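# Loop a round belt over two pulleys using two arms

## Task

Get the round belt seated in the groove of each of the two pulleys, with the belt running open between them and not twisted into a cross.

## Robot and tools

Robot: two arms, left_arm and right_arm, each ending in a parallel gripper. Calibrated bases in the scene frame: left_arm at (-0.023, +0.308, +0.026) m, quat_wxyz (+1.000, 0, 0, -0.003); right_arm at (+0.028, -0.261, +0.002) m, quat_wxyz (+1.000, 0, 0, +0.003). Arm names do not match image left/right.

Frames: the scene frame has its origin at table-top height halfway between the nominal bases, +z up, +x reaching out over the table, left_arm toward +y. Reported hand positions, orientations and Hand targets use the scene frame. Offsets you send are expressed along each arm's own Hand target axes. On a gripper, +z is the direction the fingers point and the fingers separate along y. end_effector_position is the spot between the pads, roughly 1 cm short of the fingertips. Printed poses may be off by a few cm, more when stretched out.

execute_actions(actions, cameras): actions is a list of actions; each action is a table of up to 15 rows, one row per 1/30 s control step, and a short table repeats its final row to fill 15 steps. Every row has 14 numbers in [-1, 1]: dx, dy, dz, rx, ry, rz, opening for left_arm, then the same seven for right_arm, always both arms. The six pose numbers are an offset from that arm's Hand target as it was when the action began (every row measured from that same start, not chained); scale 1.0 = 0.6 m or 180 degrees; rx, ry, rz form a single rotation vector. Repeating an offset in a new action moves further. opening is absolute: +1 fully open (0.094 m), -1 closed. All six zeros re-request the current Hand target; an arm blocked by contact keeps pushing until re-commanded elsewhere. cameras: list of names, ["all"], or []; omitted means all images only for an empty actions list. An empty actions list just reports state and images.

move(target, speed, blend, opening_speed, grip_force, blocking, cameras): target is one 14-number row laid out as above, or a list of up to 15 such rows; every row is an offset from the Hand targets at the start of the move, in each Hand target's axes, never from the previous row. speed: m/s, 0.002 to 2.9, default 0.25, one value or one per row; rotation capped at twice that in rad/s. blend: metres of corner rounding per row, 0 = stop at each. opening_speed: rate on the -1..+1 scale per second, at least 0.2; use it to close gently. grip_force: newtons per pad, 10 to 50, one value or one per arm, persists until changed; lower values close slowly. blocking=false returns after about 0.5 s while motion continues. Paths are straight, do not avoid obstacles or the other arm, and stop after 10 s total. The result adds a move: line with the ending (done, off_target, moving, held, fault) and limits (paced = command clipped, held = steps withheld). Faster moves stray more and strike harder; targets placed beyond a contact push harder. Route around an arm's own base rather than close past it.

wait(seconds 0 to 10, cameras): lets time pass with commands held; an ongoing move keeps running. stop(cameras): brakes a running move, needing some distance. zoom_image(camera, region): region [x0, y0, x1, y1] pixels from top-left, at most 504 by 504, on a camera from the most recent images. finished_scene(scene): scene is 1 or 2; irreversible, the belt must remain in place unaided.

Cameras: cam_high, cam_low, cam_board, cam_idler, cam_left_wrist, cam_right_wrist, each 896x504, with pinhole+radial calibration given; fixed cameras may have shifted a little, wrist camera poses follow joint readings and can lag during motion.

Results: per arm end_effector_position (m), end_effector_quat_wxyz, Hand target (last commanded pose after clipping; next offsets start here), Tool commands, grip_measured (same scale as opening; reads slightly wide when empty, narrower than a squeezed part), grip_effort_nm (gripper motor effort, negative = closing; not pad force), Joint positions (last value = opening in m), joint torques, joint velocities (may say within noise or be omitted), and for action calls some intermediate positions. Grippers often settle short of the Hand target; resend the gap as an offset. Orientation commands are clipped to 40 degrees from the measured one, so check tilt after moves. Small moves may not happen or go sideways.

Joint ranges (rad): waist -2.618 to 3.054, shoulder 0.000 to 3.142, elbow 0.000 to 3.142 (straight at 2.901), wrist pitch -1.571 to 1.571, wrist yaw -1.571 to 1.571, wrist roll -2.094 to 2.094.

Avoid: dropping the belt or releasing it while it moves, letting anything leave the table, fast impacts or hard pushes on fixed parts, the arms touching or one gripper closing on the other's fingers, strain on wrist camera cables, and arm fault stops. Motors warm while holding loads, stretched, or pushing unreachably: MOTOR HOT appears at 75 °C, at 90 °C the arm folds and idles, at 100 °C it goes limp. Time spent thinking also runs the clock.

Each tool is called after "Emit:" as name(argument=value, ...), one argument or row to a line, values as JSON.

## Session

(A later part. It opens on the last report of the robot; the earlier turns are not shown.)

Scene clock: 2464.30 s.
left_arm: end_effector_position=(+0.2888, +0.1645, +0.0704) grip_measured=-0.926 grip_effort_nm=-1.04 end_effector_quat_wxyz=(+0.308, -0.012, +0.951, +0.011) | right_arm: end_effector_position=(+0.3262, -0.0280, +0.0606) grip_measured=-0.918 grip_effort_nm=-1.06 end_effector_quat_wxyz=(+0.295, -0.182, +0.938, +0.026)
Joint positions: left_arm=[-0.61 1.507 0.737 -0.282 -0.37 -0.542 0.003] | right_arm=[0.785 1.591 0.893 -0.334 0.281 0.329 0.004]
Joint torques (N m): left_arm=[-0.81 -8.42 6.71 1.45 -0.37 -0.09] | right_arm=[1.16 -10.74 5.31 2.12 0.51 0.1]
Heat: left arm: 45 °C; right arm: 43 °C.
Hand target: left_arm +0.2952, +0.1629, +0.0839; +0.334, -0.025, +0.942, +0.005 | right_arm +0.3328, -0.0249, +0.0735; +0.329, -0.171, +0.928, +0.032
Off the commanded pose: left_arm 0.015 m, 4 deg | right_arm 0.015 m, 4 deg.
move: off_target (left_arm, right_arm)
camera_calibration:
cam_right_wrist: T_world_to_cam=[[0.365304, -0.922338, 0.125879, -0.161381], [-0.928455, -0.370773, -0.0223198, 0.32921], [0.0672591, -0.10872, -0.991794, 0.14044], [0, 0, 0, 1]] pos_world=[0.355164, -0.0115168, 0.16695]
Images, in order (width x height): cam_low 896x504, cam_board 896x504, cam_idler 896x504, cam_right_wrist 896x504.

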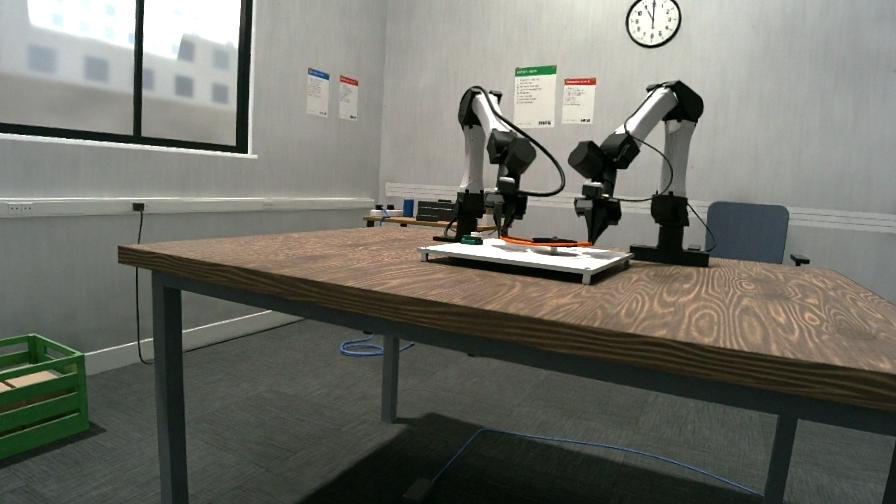

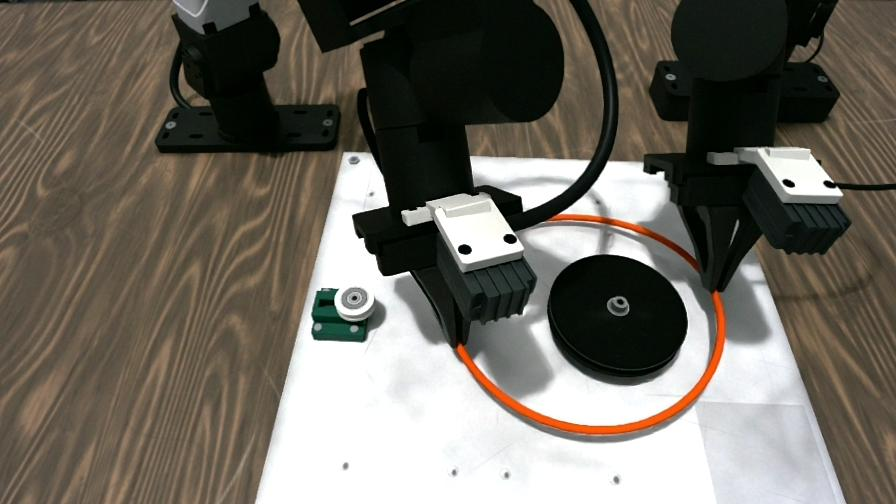

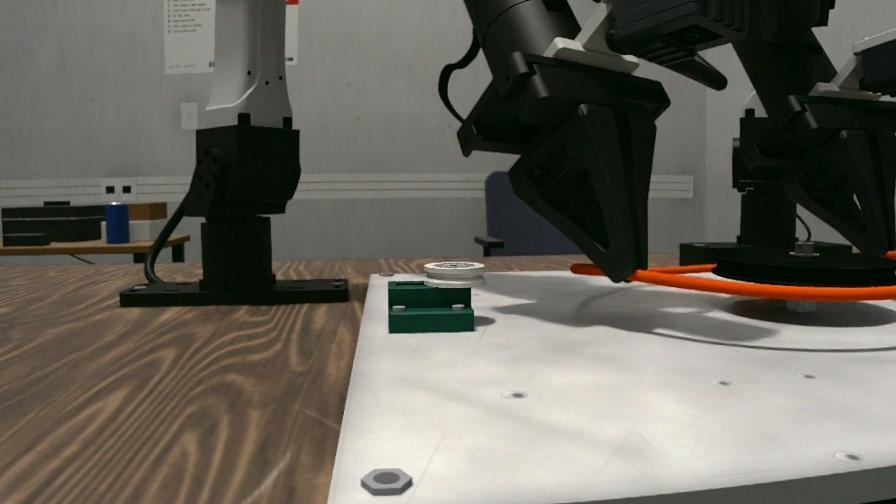

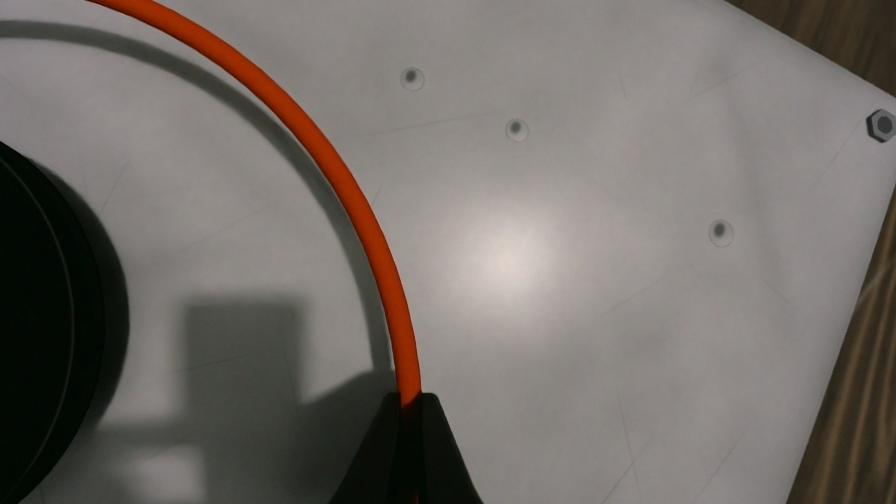

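Emit:
move(
  target=[-0.0031,0,-0.0039,-0.0007,0.0167,0.0004,-1,0.0042,-0.0578,-0.0163,-0.0325,0.0133,-0.0318,-1],
  speed=0.04,
  cameras=["cam_low","cam_idler","cam_board","cam_right_wrist","cam_left_wrist"],
)

Emit:
zoom_image(
  camera="cam_idler",
  region=[640, 200, 896, 330],
)

Scene clock: 2509.00 s.
left_arm: end_effector_position=(+0.2943, +0.1616, +0.0787) grip_measured=-0.926 grip_effort_nm=-1.04 end_effector_quat_wxyz=(+0.313, -0.014, +0.950, +0.008) | right_arm: end_effector_position=(+0.3391, -0.0573, +0.0783) grip_measured=-0.918 grip_effort_nm=-1.06 end_effector_quat_wxyz=(+0.298, -0.228, +0.925, +0.053)
Joint positions: left_arm=[-0.608 1.507 0.768 -0.302 -0.37 -0.542 0.003] | right_arm=[0.632 1.489 0.854 -0.332 0.126 0.115 0.004]
Joint torques (N m): left_arm=[0.29 -7.35 8.72 0.84 -0.05 -0.13] | right_arm=[-0.29 -9.59 5.46 1.76 -0.12 -0.11]
Heat: left arm: 42 °C; right arm: 45 °C.
Hand target: left_arm +0.2952, +0.1629, +0.0869; +0.309, -0.025, +0.951, +0.005 | right_arm +0.3369, -0.0599, +0.0814; +0.302, -0.235, +0.922, +0.059
Off the commanded pose: left_arm 0.008 m, 1 deg | right_arm 0.005 m, 1 deg.
move: done
camera_calibration:
cam_left_wrist: T_world_to_cam=[[0.0450194, -0.99668, 0.0678394, 0.133636], [-0.994635, -0.0510508, -0.0899687, 0.348819], [0.0931333, -0.0634251, -0.993631, 0.158335], [0, 0, 0, 1]] pos_world=[0.326186, 0.161043, 0.179643]
cam_right_wrist: T_world_to_cam=[[0.461081, -0.881237, 0.104045, -0.223775], [-0.883545, -0.466792, -0.0381406, 0.31123], [0.0821782, -0.0743424, -0.993841, 0.150986], [0, 0, 0, 1]] pos_world=[0.365756, -0.0406952, 0.185209]
Images, in order (width x height): cam_low 896x504, cam_board 896x504, cam_idler 896x504, cam_left_wrist 896x504, cam_right_wrist 896x504.

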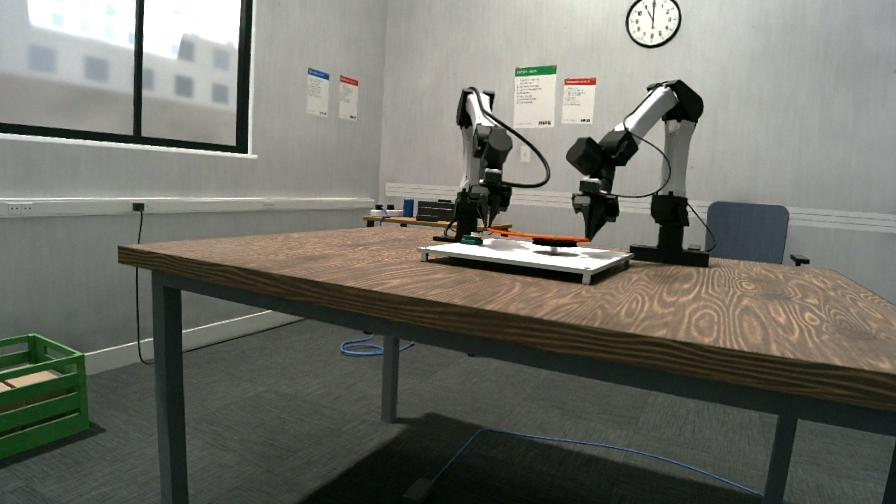

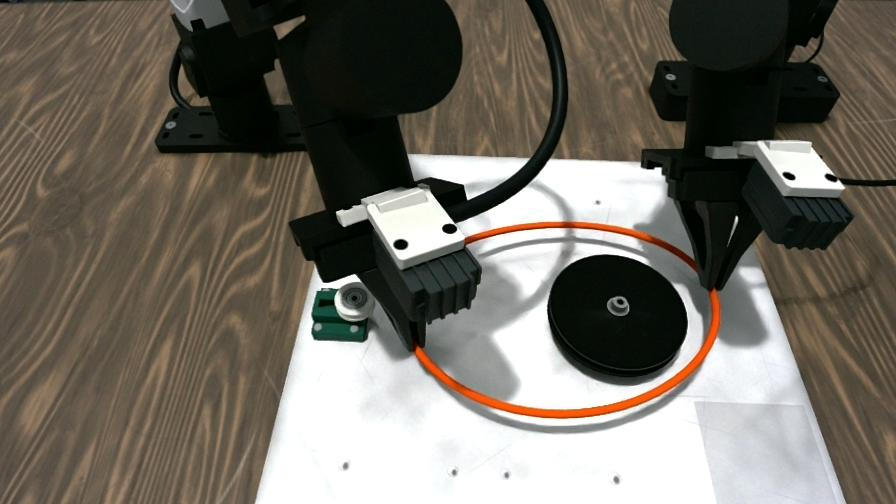

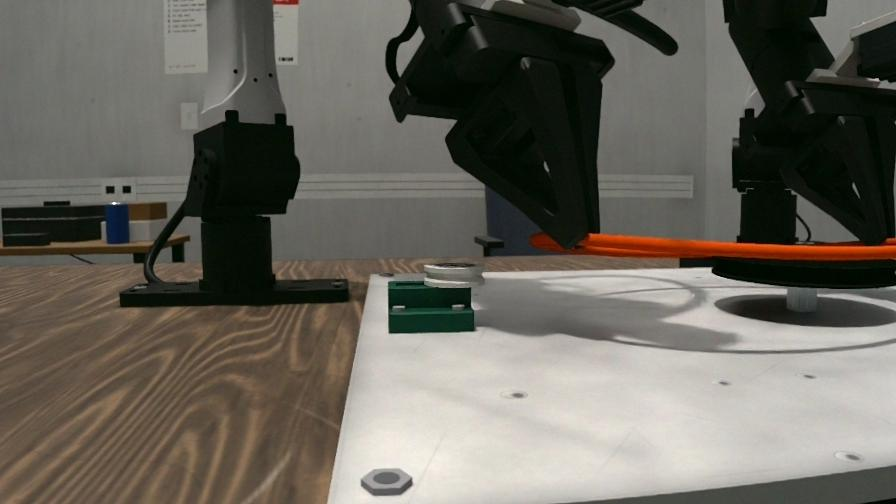

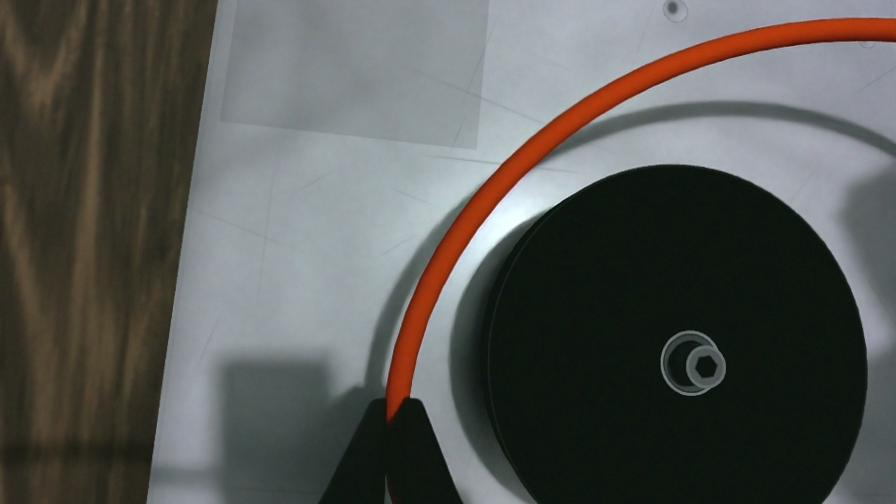

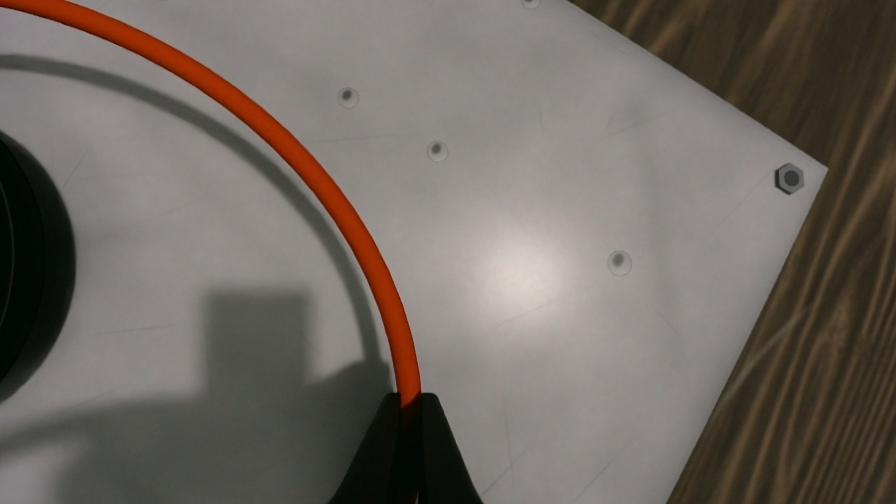

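Scaled by 1.969 from the camera's 896x504 image, which has a finer 1280x720 frame.

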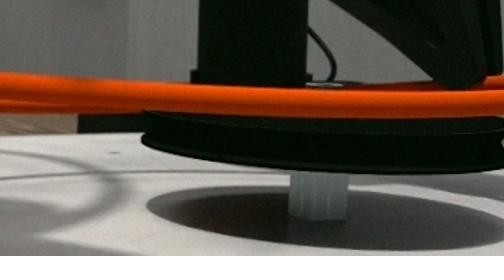

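Emit:
move(
  target=[0.0098,0,0.0135,0,0,0,-1,0.0307,-0.048,-0.0017,0,0,0,-1],
  speed=0.04,
  cameras=["cam_high","cam_idler","cam_board","cam_right_wrist","cam_left_wrist"],
)

Emit:
zoom_image(
  camera="cam_idler",
  region=[640, 200, 896, 330],
)

Emit:
zoom_image(
  camera="cam_idler",
  region=[340, 200, 600, 330],
)

Scene clock: 2525.67 s.
left_arm: end_effector_position=(+0.2933, +0.1595, +0.0780) grip_measured=-0.926 grip_effort_nm=-1.04 end_effector_quat_wxyz=(+0.309, -0.012, +0.951, +0.002) | right_arm: end_effector_position=(+0.3313, -0.0900, +0.0661) grip_measured=-0.918 grip_effort_nm=-1.06 end_effector_quat_wxyz=(+0.281, -0.235, +0.929, +0.058)
Joint positions: left_arm=[-0.608 1.507 0.768 -0.302 -0.356 -0.542 0.003] | right_arm=[0.531 1.427 0.767 -0.331 0.048 0.028 0.004]
Joint torques (N m): left_arm=[0.24 -5.52 6.72 1.26 -0.14 -0.13] | right_arm=[-0.76 -8.61 5.26 2.08 0 -0.11]
Heat: left arm: 42 °C; right arm: 44 °C.
Hand target: left_arm +0.2952, +0.1628, +0.0769; +0.309, -0.025, +0.951, +0.005 | right_arm +0.3368, -0.0930, +0.0724; +0.302, -0.234, +0.922, +0.059
Off the commanded pose: left_arm 0.004 m, 2 deg | right_arm 0.009 m, 3 deg.
move: off_target (right_arm)
camera_calibration:
cam_left_wrist: T_world_to_cam=[[0.038566, -0.996262, 0.0772989, 0.132754], [-0.995565, -0.0449512, -0.0826434, 0.346394], [0.0858091, -0.0737688, -0.993577, 0.161404], [0, 0, 0, 1]] pos_world=[0.325888, 0.159735, 0.178733]
cam_right_wrist: T_world_to_cam=[[0.477523, -0.873906, 0.0908877, -0.251599], [-0.877316, -0.479889, -0.00482477, 0.283146], [0.0478324, -0.0774333, -0.995849, 0.148373], [0, 0, 0, 1]] pos_world=[0.361455, -0.0725063, 0.171991]
Images, in order (width x height): cam_high 896x504, cam_board 896x504, cam_idler 896x504, cam_left_wrist 896x504, cam_right_wrist 896x504.

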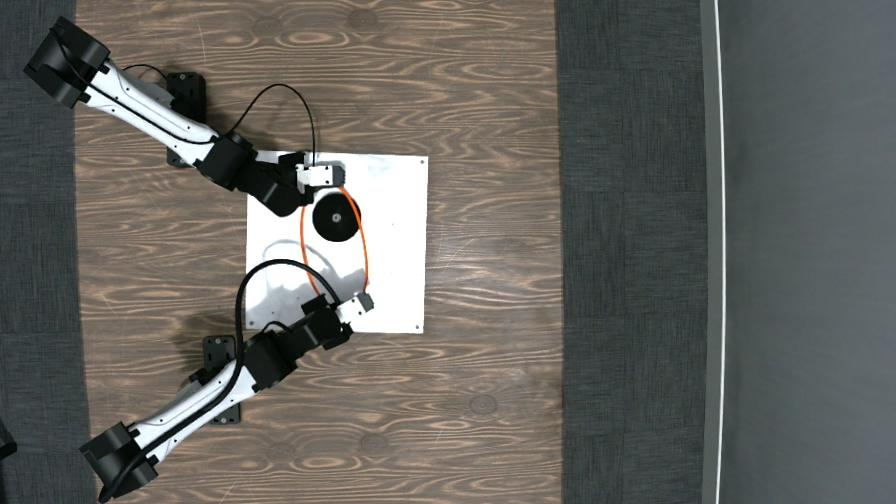

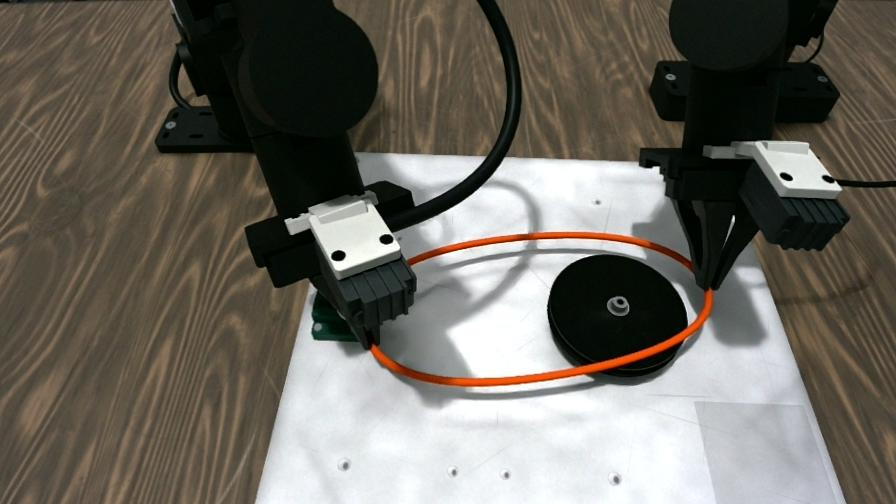

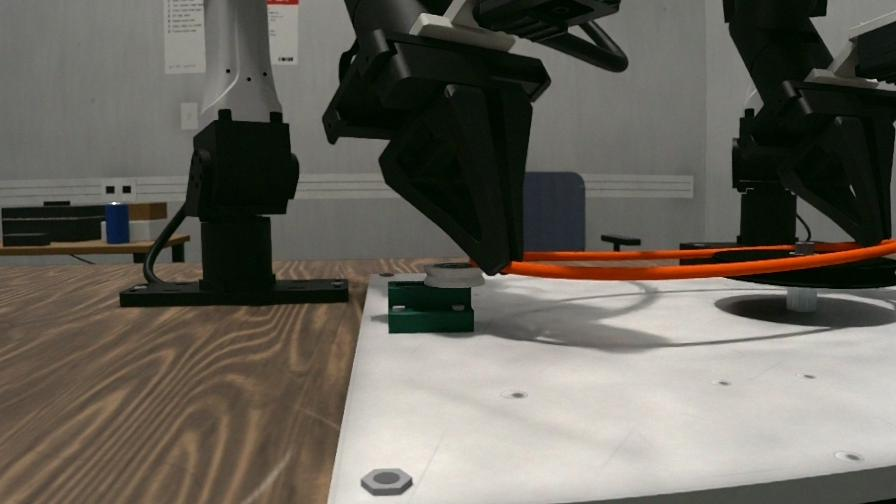

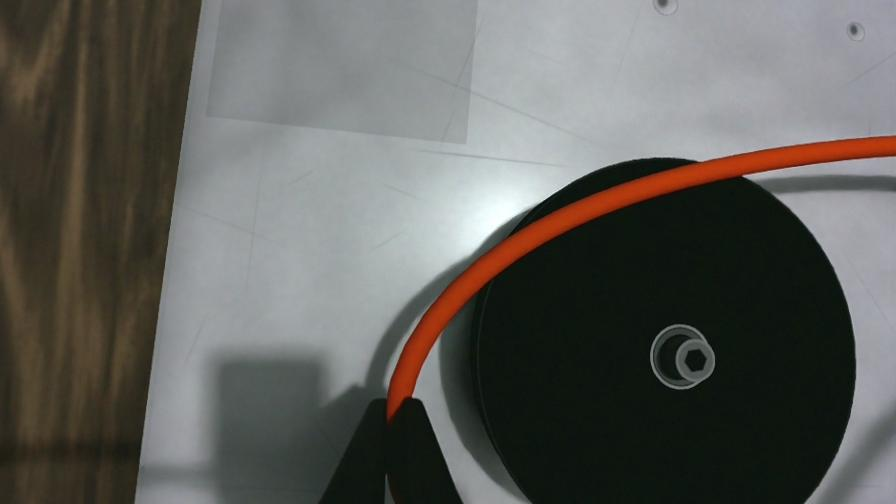

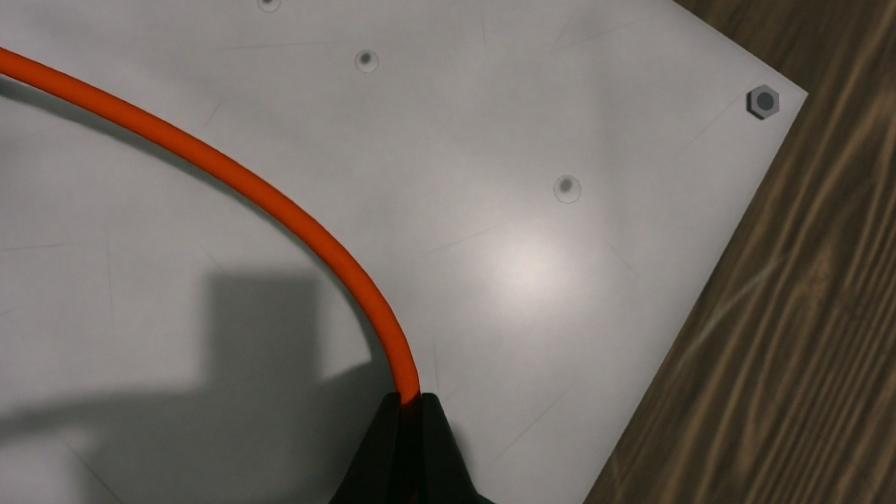

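Scaled by 1.969 from the camera's 896x504 image, which has a finer 1280x720 frame.

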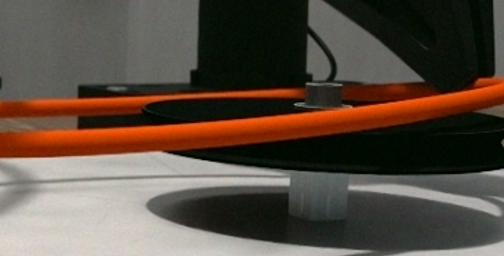

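Scaled by 1.938 from the camera's 896x504 image, which has a finer 1280x720 frame.

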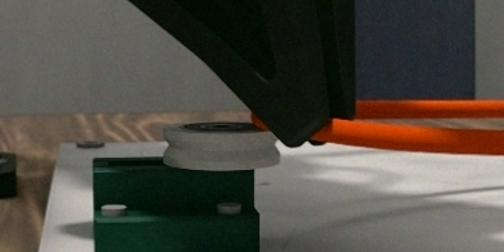

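Emit:
move(
  target=[-0.005,-0.0007,0.016,0.0261,0.0003,0.036,-1,0.012,-0.0437,-0.013,0,0,0,-1],
  speed=0.04,
  cameras=["cam_high","cam_idler","cam_board","cam_right_wrist","cam_left_wrist"],
)

Emit:
zoom_image(
  camera="cam_idler",
  region=[640, 200, 896, 330],
)

Emit:
zoom_image(
  camera="cam_idler",
  region=[340, 200, 600, 330],
)

Emit:
zoom_image(
  camera="cam_board",
  region=[290, 220, 450, 380],
)

Scene clock: 2546.47 s.
left_arm: end_effector_position=(+0.3028, +0.1512, +0.0788) grip_measured=-0.926 grip_effort_nm=-1.04 end_effector_quat_wxyz=(+0.310, +0.041, +0.949, -0.036) | right_arm: end_effector_position=(+0.3369, -0.1114, +0.0726) grip_measured=-0.918 grip_effort_nm=-1.06 end_effector_quat_wxyz=(+0.289, -0.237, +0.925, +0.070)
Joint positions: left_arm=[-0.555 1.507 0.758 -0.227 -0.235 -0.404 0.003] | right_arm=[0.429 1.38 0.742 -0.329 -0.03 -0.058 0.004]
Joint torques (N m): left_arm=[0.98 -5.39 4.85 1.53 -0.2 0.21] | right_arm=[-1.17 -8.12 5.31 1.9 0.12 -0.12]
Heat: left arm: 41 °C; right arm: 42 °C.
Hand target: left_arm +0.3032, +0.1627, +0.0709; +0.308, +0.042, +0.950, -0.016 | right_arm +0.3398, -0.1209, +0.0754; +0.302, -0.235, +0.922, +0.059
Off the commanded pose: left_arm 0.014 m, 2 deg | right_arm 0.010 m, 2 deg.
move: off_target (left_arm)
camera_calibration:
cam_left_wrist: T_world_to_cam=[[-0.0846761, -0.989513, 0.117023, 0.157246], [-0.993476, 0.0748385, -0.0860515, 0.337121], [0.0763912, -0.123546, -0.989394, 0.170805], [0, 0, 0, 1]] pos_world=[0.335189, 0.15147, 0.179602]
cam_right_wrist: T_world_to_cam=[[0.487854, -0.869738, 0.0745244, -0.275484], [-0.870749, -0.490886, -0.0287652, 0.276117], [0.0616012, -0.0508588, -0.996804, 0.151239], [0, 0, 0, 1]] pos_world=[0.365508, -0.0963647, 0.179228]
Images, in order (width x height): cam_high 896x504, cam_board 896x504, cam_idler 896x504, cam_left_wrist 896x504, cam_right_wrist 896x504.

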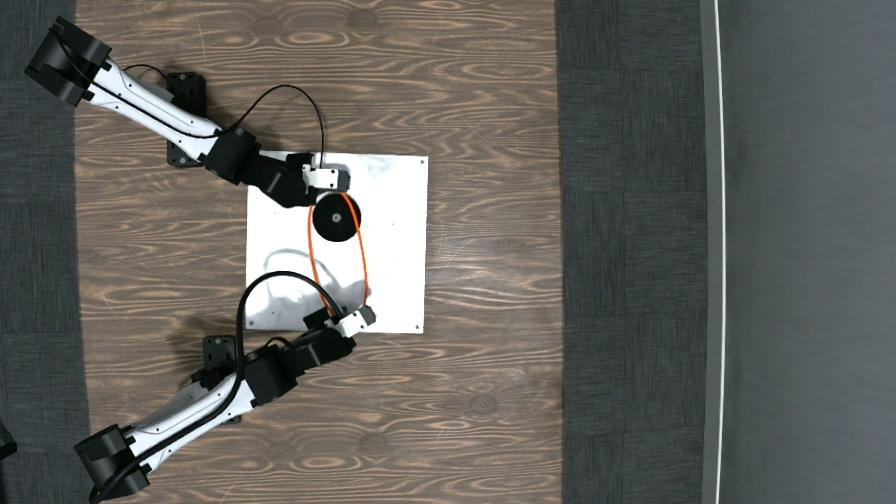

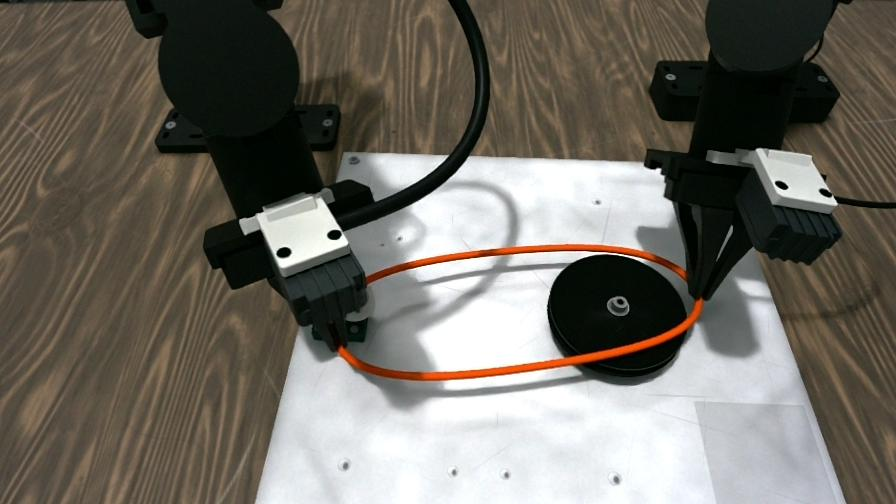

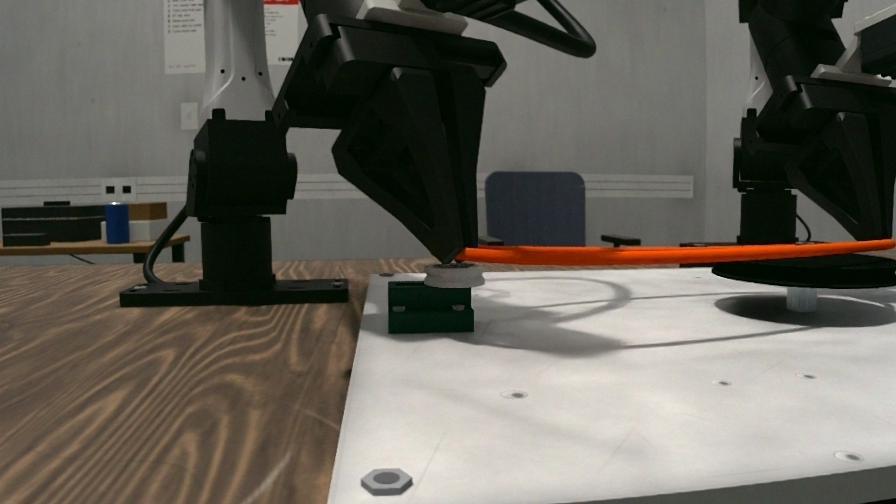

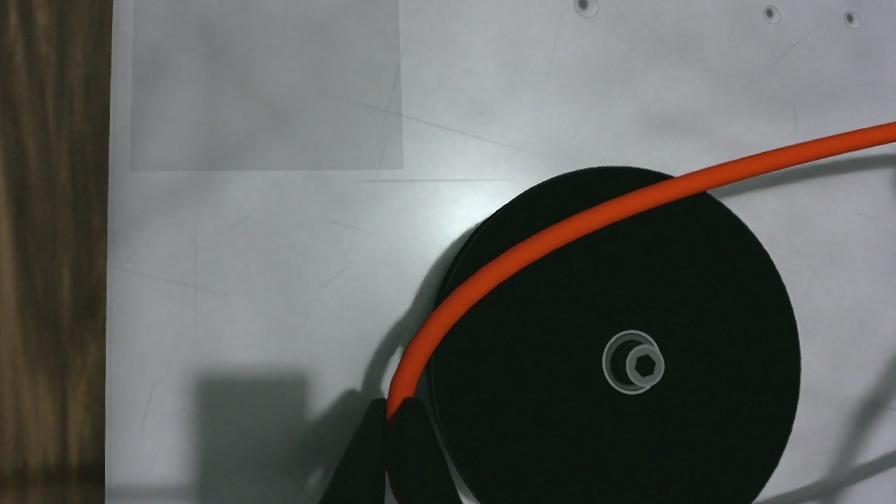

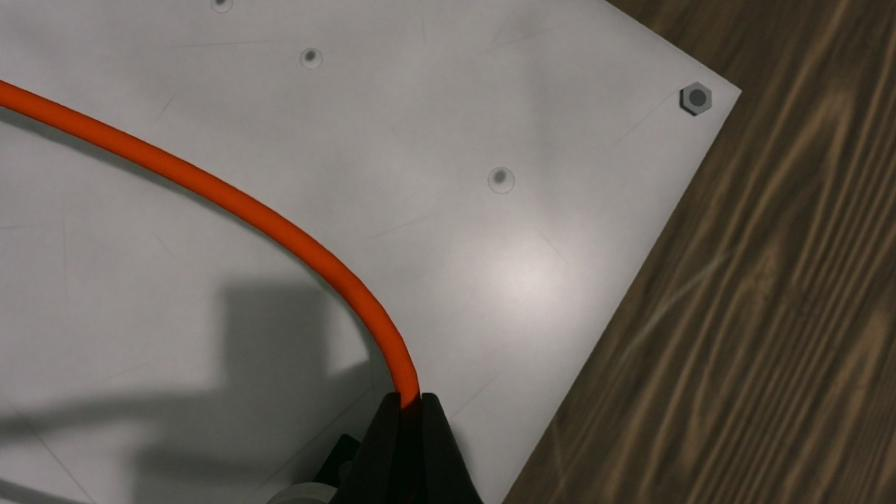

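Scaled by 1.969 from the camera's 896x504 image, which has a finer 1280x720 frame.

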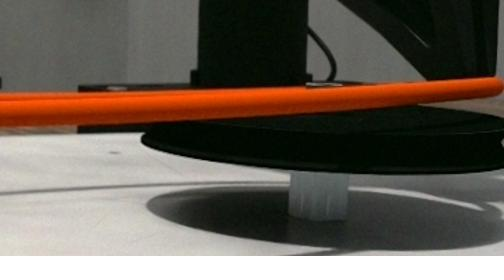

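Scaled by 1.938 from the camera's 896x504 image, which has a finer 1280x720 frame.

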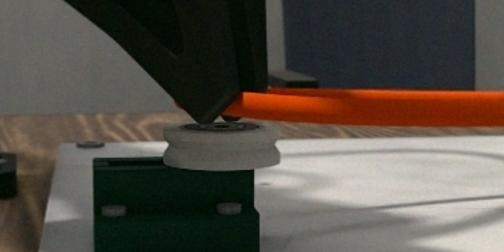

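Scaled by 3.150 from the camera's 896x504 image, which has a finer 1280x720 frame.

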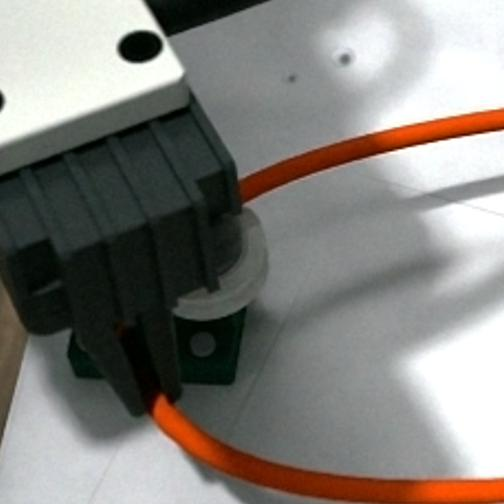

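Emit:
move(
  target=[0.0108,0.0001,0.0148,0,0,0,-1,0.0173,-0.0248,-0.0053,0,0,0,-1],
  speed=0.04,
  cameras=["cam_high","cam_idler","cam_board","cam_right_wrist","cam_left_wrist"],
)

Emit:
zoom_image(
  camera="cam_idler",
  region=[640, 200, 896, 330],
)

Emit:
zoom_image(
  camera="cam_idler",
  region=[340, 200, 600, 330],
)

Emit:
zoom_image(
  camera="cam_board",
  region=[290, 220, 450, 380],
)

Scene clock: 2565.93 s.
left_arm: end_effector_position=(+0.3049, +0.1472, +0.0737) grip_measured=-0.926 grip_effort_nm=-1.04 end_effector_quat_wxyz=(+0.317, +0.046, +0.946, -0.045) | right_arm: end_effector_position=(+0.3327, -0.1240, +0.0705) grip_measured=-0.918 grip_effort_nm=-1.06 end_effector_quat_wxyz=(+0.288, -0.243, +0.923, +0.082)
Joint positions: left_arm=[-0.555 1.521 0.735 -0.167 -0.221 -0.393 0.003] | right_arm=[0.369 1.348 0.708 -0.329 -0.092 -0.112 0.004]
Joint torques (N m): left_arm=[0.73 -4.38 4.53 1.53 -0.32 0.2] | right_arm=[-1.69 -7.69 5.26 1.91 0.31 -0.12]
Heat: left arm: 40 °C; right arm: 41 °C.
Hand target: left_arm +0.3032, +0.1627, +0.0599; +0.308, +0.042, +0.950, -0.016 | right_arm +0.3378, -0.1390, +0.0724; +0.302, -0.235, +0.922, +0.059
Off the commanded pose: left_arm 0.021 m, 4 deg | right_arm 0.016 m, 3 deg.
move: off_target (left_arm, right_arm)
camera_calibration:
cam_left_wrist: T_world_to_cam=[[-0.102672, -0.986073, 0.130835, 0.157982], [-0.990782, 0.0896927, -0.101517, 0.337154], [0.0883679, -0.140051, -0.986193, 0.163597], [0, 0, 0, 1]] pos_world=[0.33581, 0.148454, 0.174896]
cam_right_wrist: T_world_to_cam=[[0.504137, -0.861895, 0.0546103, -0.287211], [-0.861854, -0.506143, -0.0320478, 0.261597], [0.0552625, -0.0309096, -0.997993, 0.153453], [0, 0, 0, 1]] pos_world=[0.361772, -0.110397, 0.177214]
Images, in order (width x height): cam_high 896x504, cam_board 896x504, cam_idler 896x504, cam_left_wrist 896x504, cam_right_wrist 896x504.

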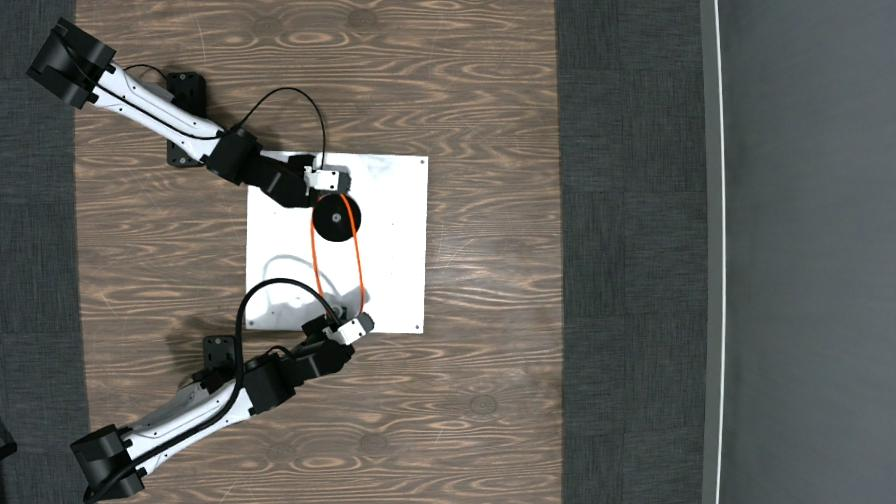

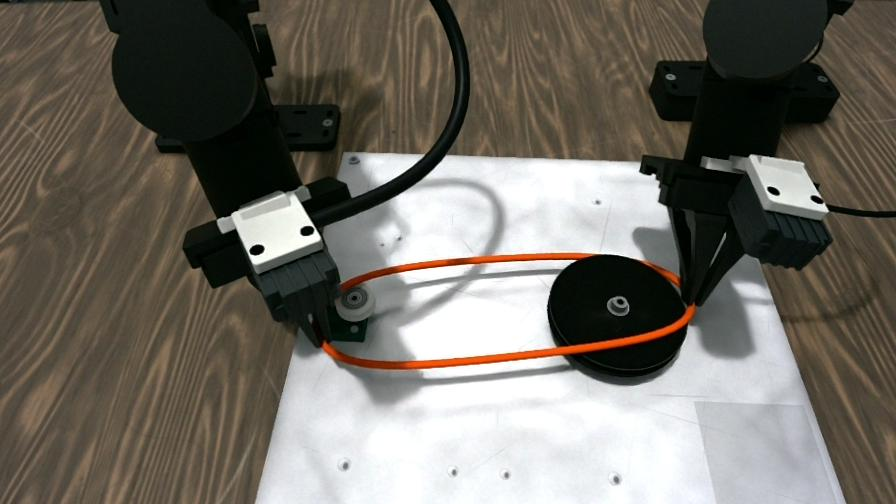

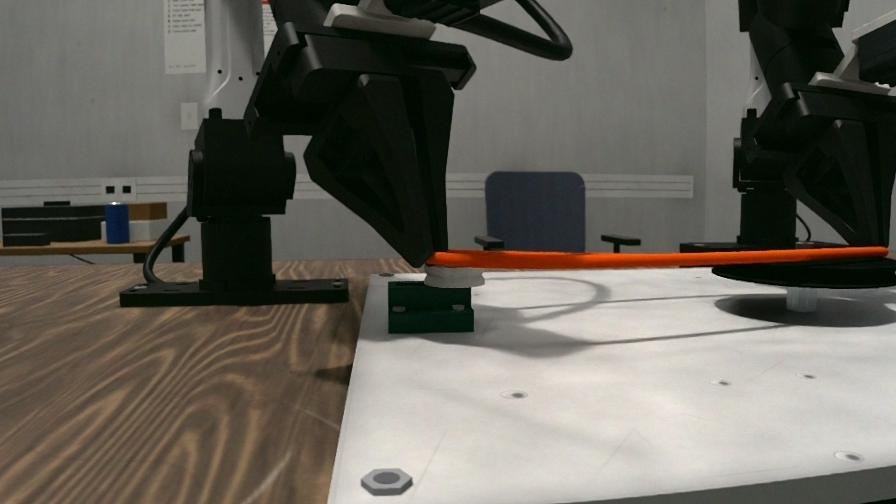

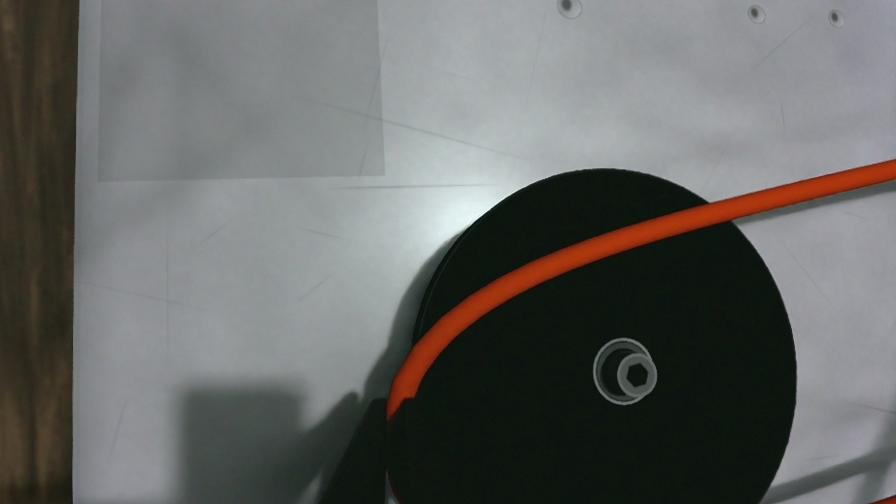

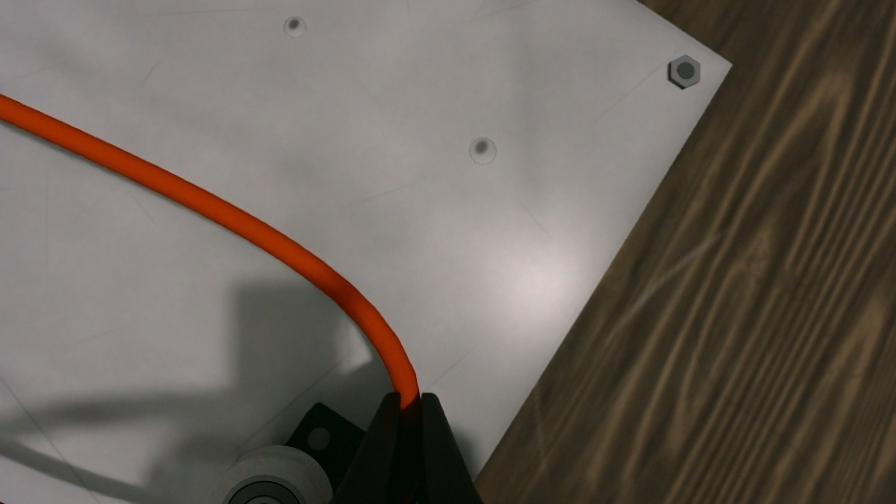

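Scaled by 1.969 from the camera's 896x504 image, which has a finer 1280x720 frame.

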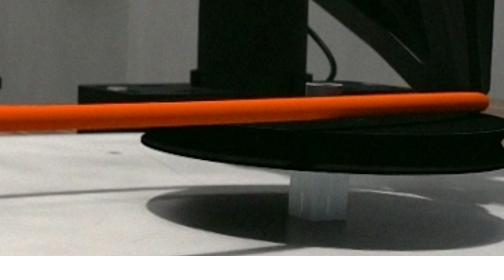

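Scaled by 1.938 from the camera's 896x504 image, which has a finer 1280x720 frame.

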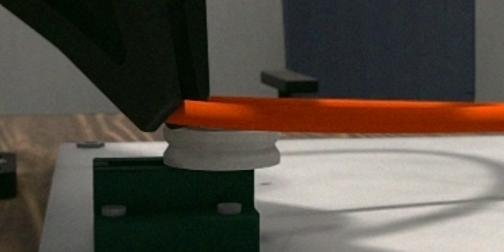

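Scaled by 3.150 from the camera's 896x504 image, which has a finer 1280x720 frame.

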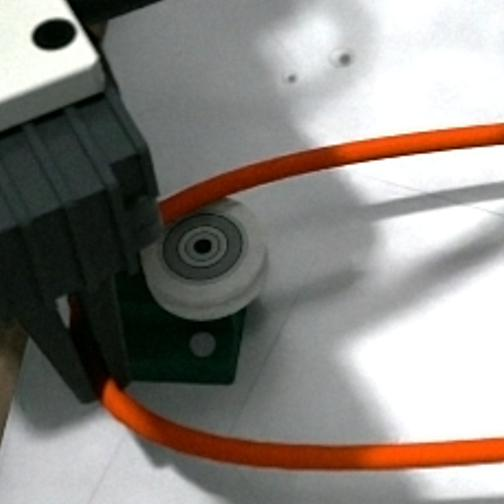

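Emit:
move(
  target=[0,0,0,0,0,0,-1,0.0238,0.0082,-0.0175,0,0,0,-1],
  speed=0.04,
  cameras=["cam_high","cam_idler","cam_board","cam_right_wrist"],
)

Emit:
zoom_image(
  camera="cam_idler",
  region=[340, 200, 600, 330],
)

Emit:
zoom_image(
  camera="cam_board",
  region=[290, 220, 450, 380],
)

Emit:
zoom_image(
  camera="cam_high",
  region=[290, 180, 390, 340],
)

Scene clock: 2593.17 s.
left_arm: end_effector_position=(+0.3049, +0.1472, +0.0737) grip_measured=-0.926 grip_effort_nm=-1.04 end_effector_quat_wxyz=(+0.317, +0.047, +0.946, -0.045) | right_arm: end_effector_position=(+0.3203, -0.1277, +0.0756) grip_measured=-0.918 grip_effort_nm=-1.06 end_effector_quat_wxyz=(+0.301, -0.243, +0.918, +0.087)
Joint positions: left_arm=[-0.555 1.521 0.735 -0.167 -0.221 -0.391 0.003] | right_arm=[0.369 1.264 0.653 -0.329 -0.098 -0.112 0.004]
Joint torques (N m): left_arm=[1.17 -4.49 4.66 1.51 -0.32 0.23] | right_arm=[-0.83 -6.67 5.24 1.71 0.42 -0.03]
Heat: left arm: 38 °C; right arm: 41 °C.
Hand target: left_arm +0.3032, +0.1627, +0.0599; +0.308, +0.042, +0.950, -0.016 | right_arm +0.3198, -0.1430, +0.0723; +0.302, -0.235, +0.922, +0.059
Off the commanded pose: left_arm 0.021 m, 4 deg | right_arm 0.016 m, 3 deg.
move: off_target (left_arm, right_arm)
camera_calibration:
cam_right_wrist: T_world_to_cam=[[0.50583, -0.860935, 0.0540956, -0.284818], [-0.858908, -0.508476, -0.0610676, 0.25025], [0.0800816, -0.0155734, -0.996667, 0.153058], [0, 0, 0, 1]] pos_world=[0.346754, -0.11558, 0.183237]
Images, in order (width x height): cam_high 896x504, cam_board 896x504, cam_idler 896x504, cam_right_wrist 896x504.

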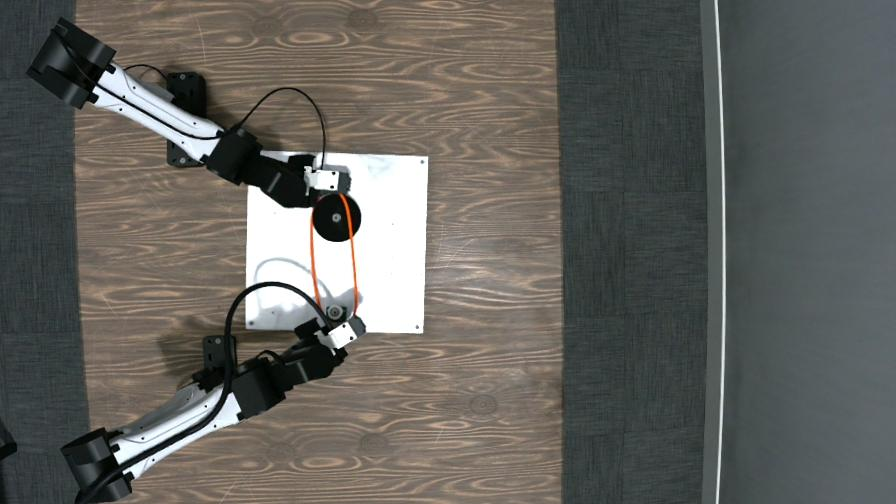

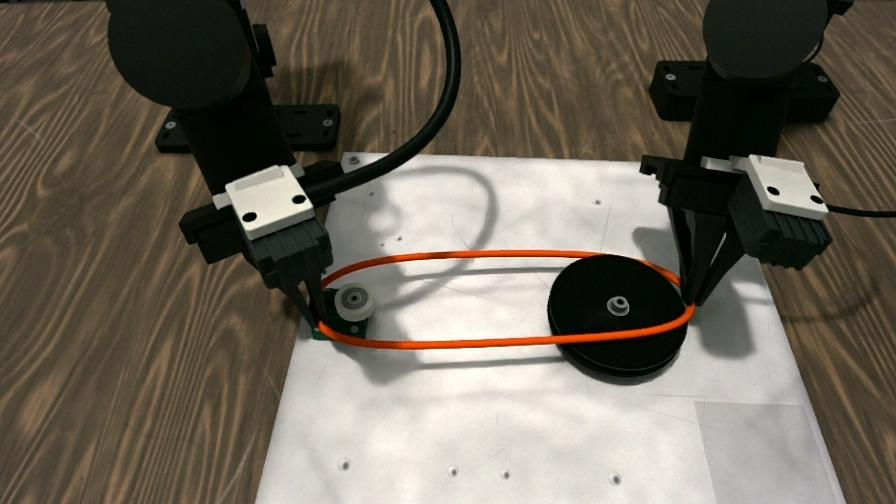

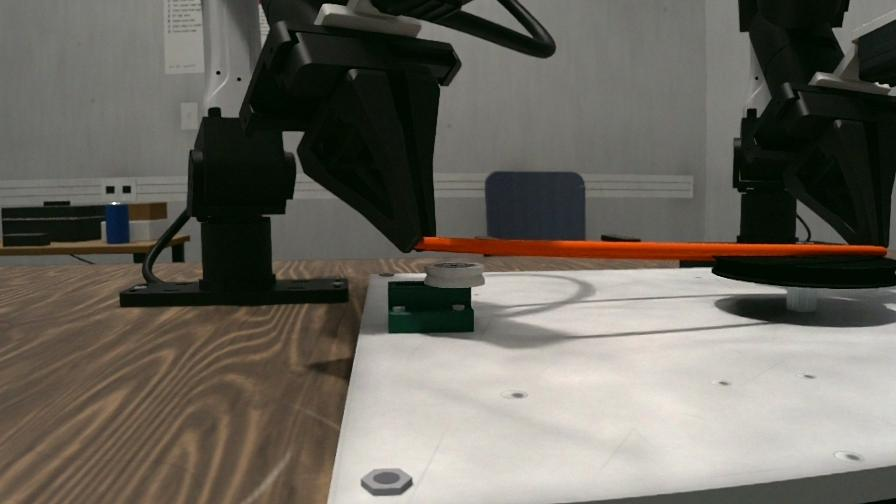

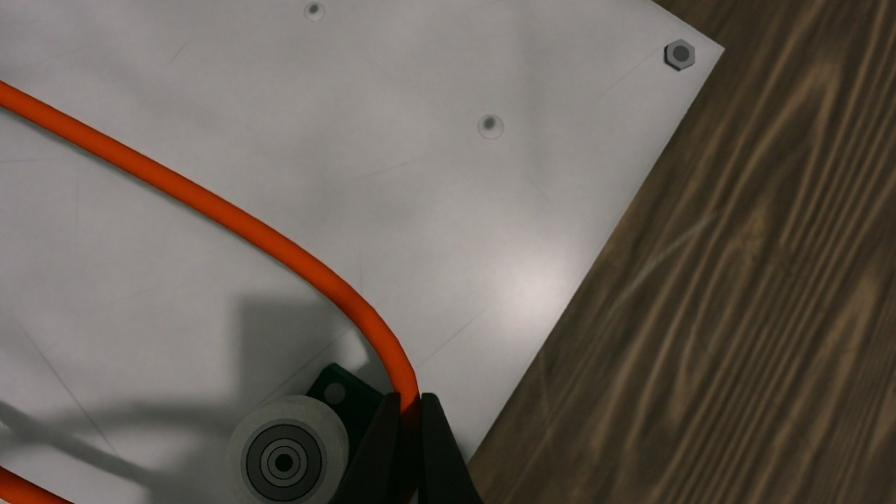

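Scaled by 1.938 from the camera's 896x504 image, which has a finer 1280x720 frame.

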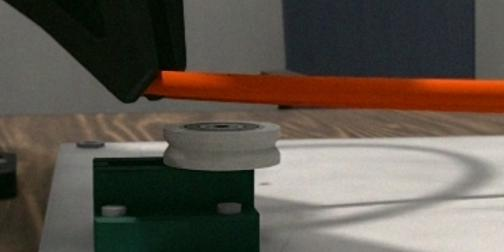

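Scaled by 3.150 from the camera's 896x504 image, which has a finer 1280x720 frame.

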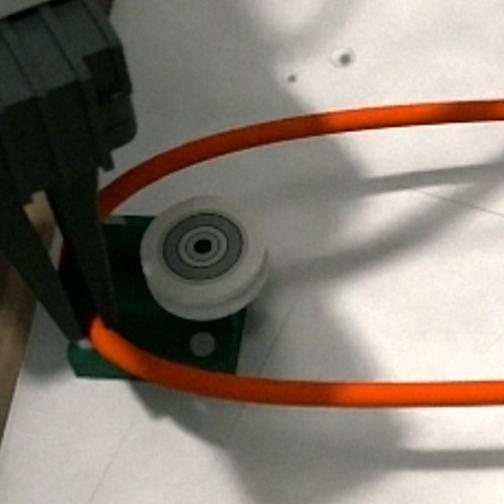

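Scaled by 3.150 from the camera's 896x504 image, which has a finer 1280x720 frame.

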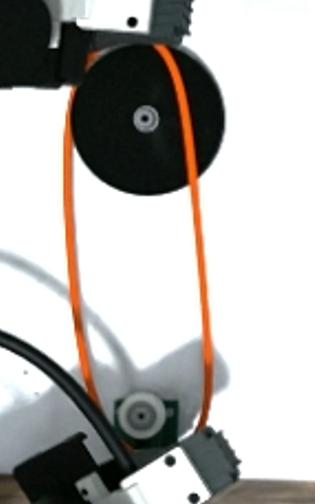

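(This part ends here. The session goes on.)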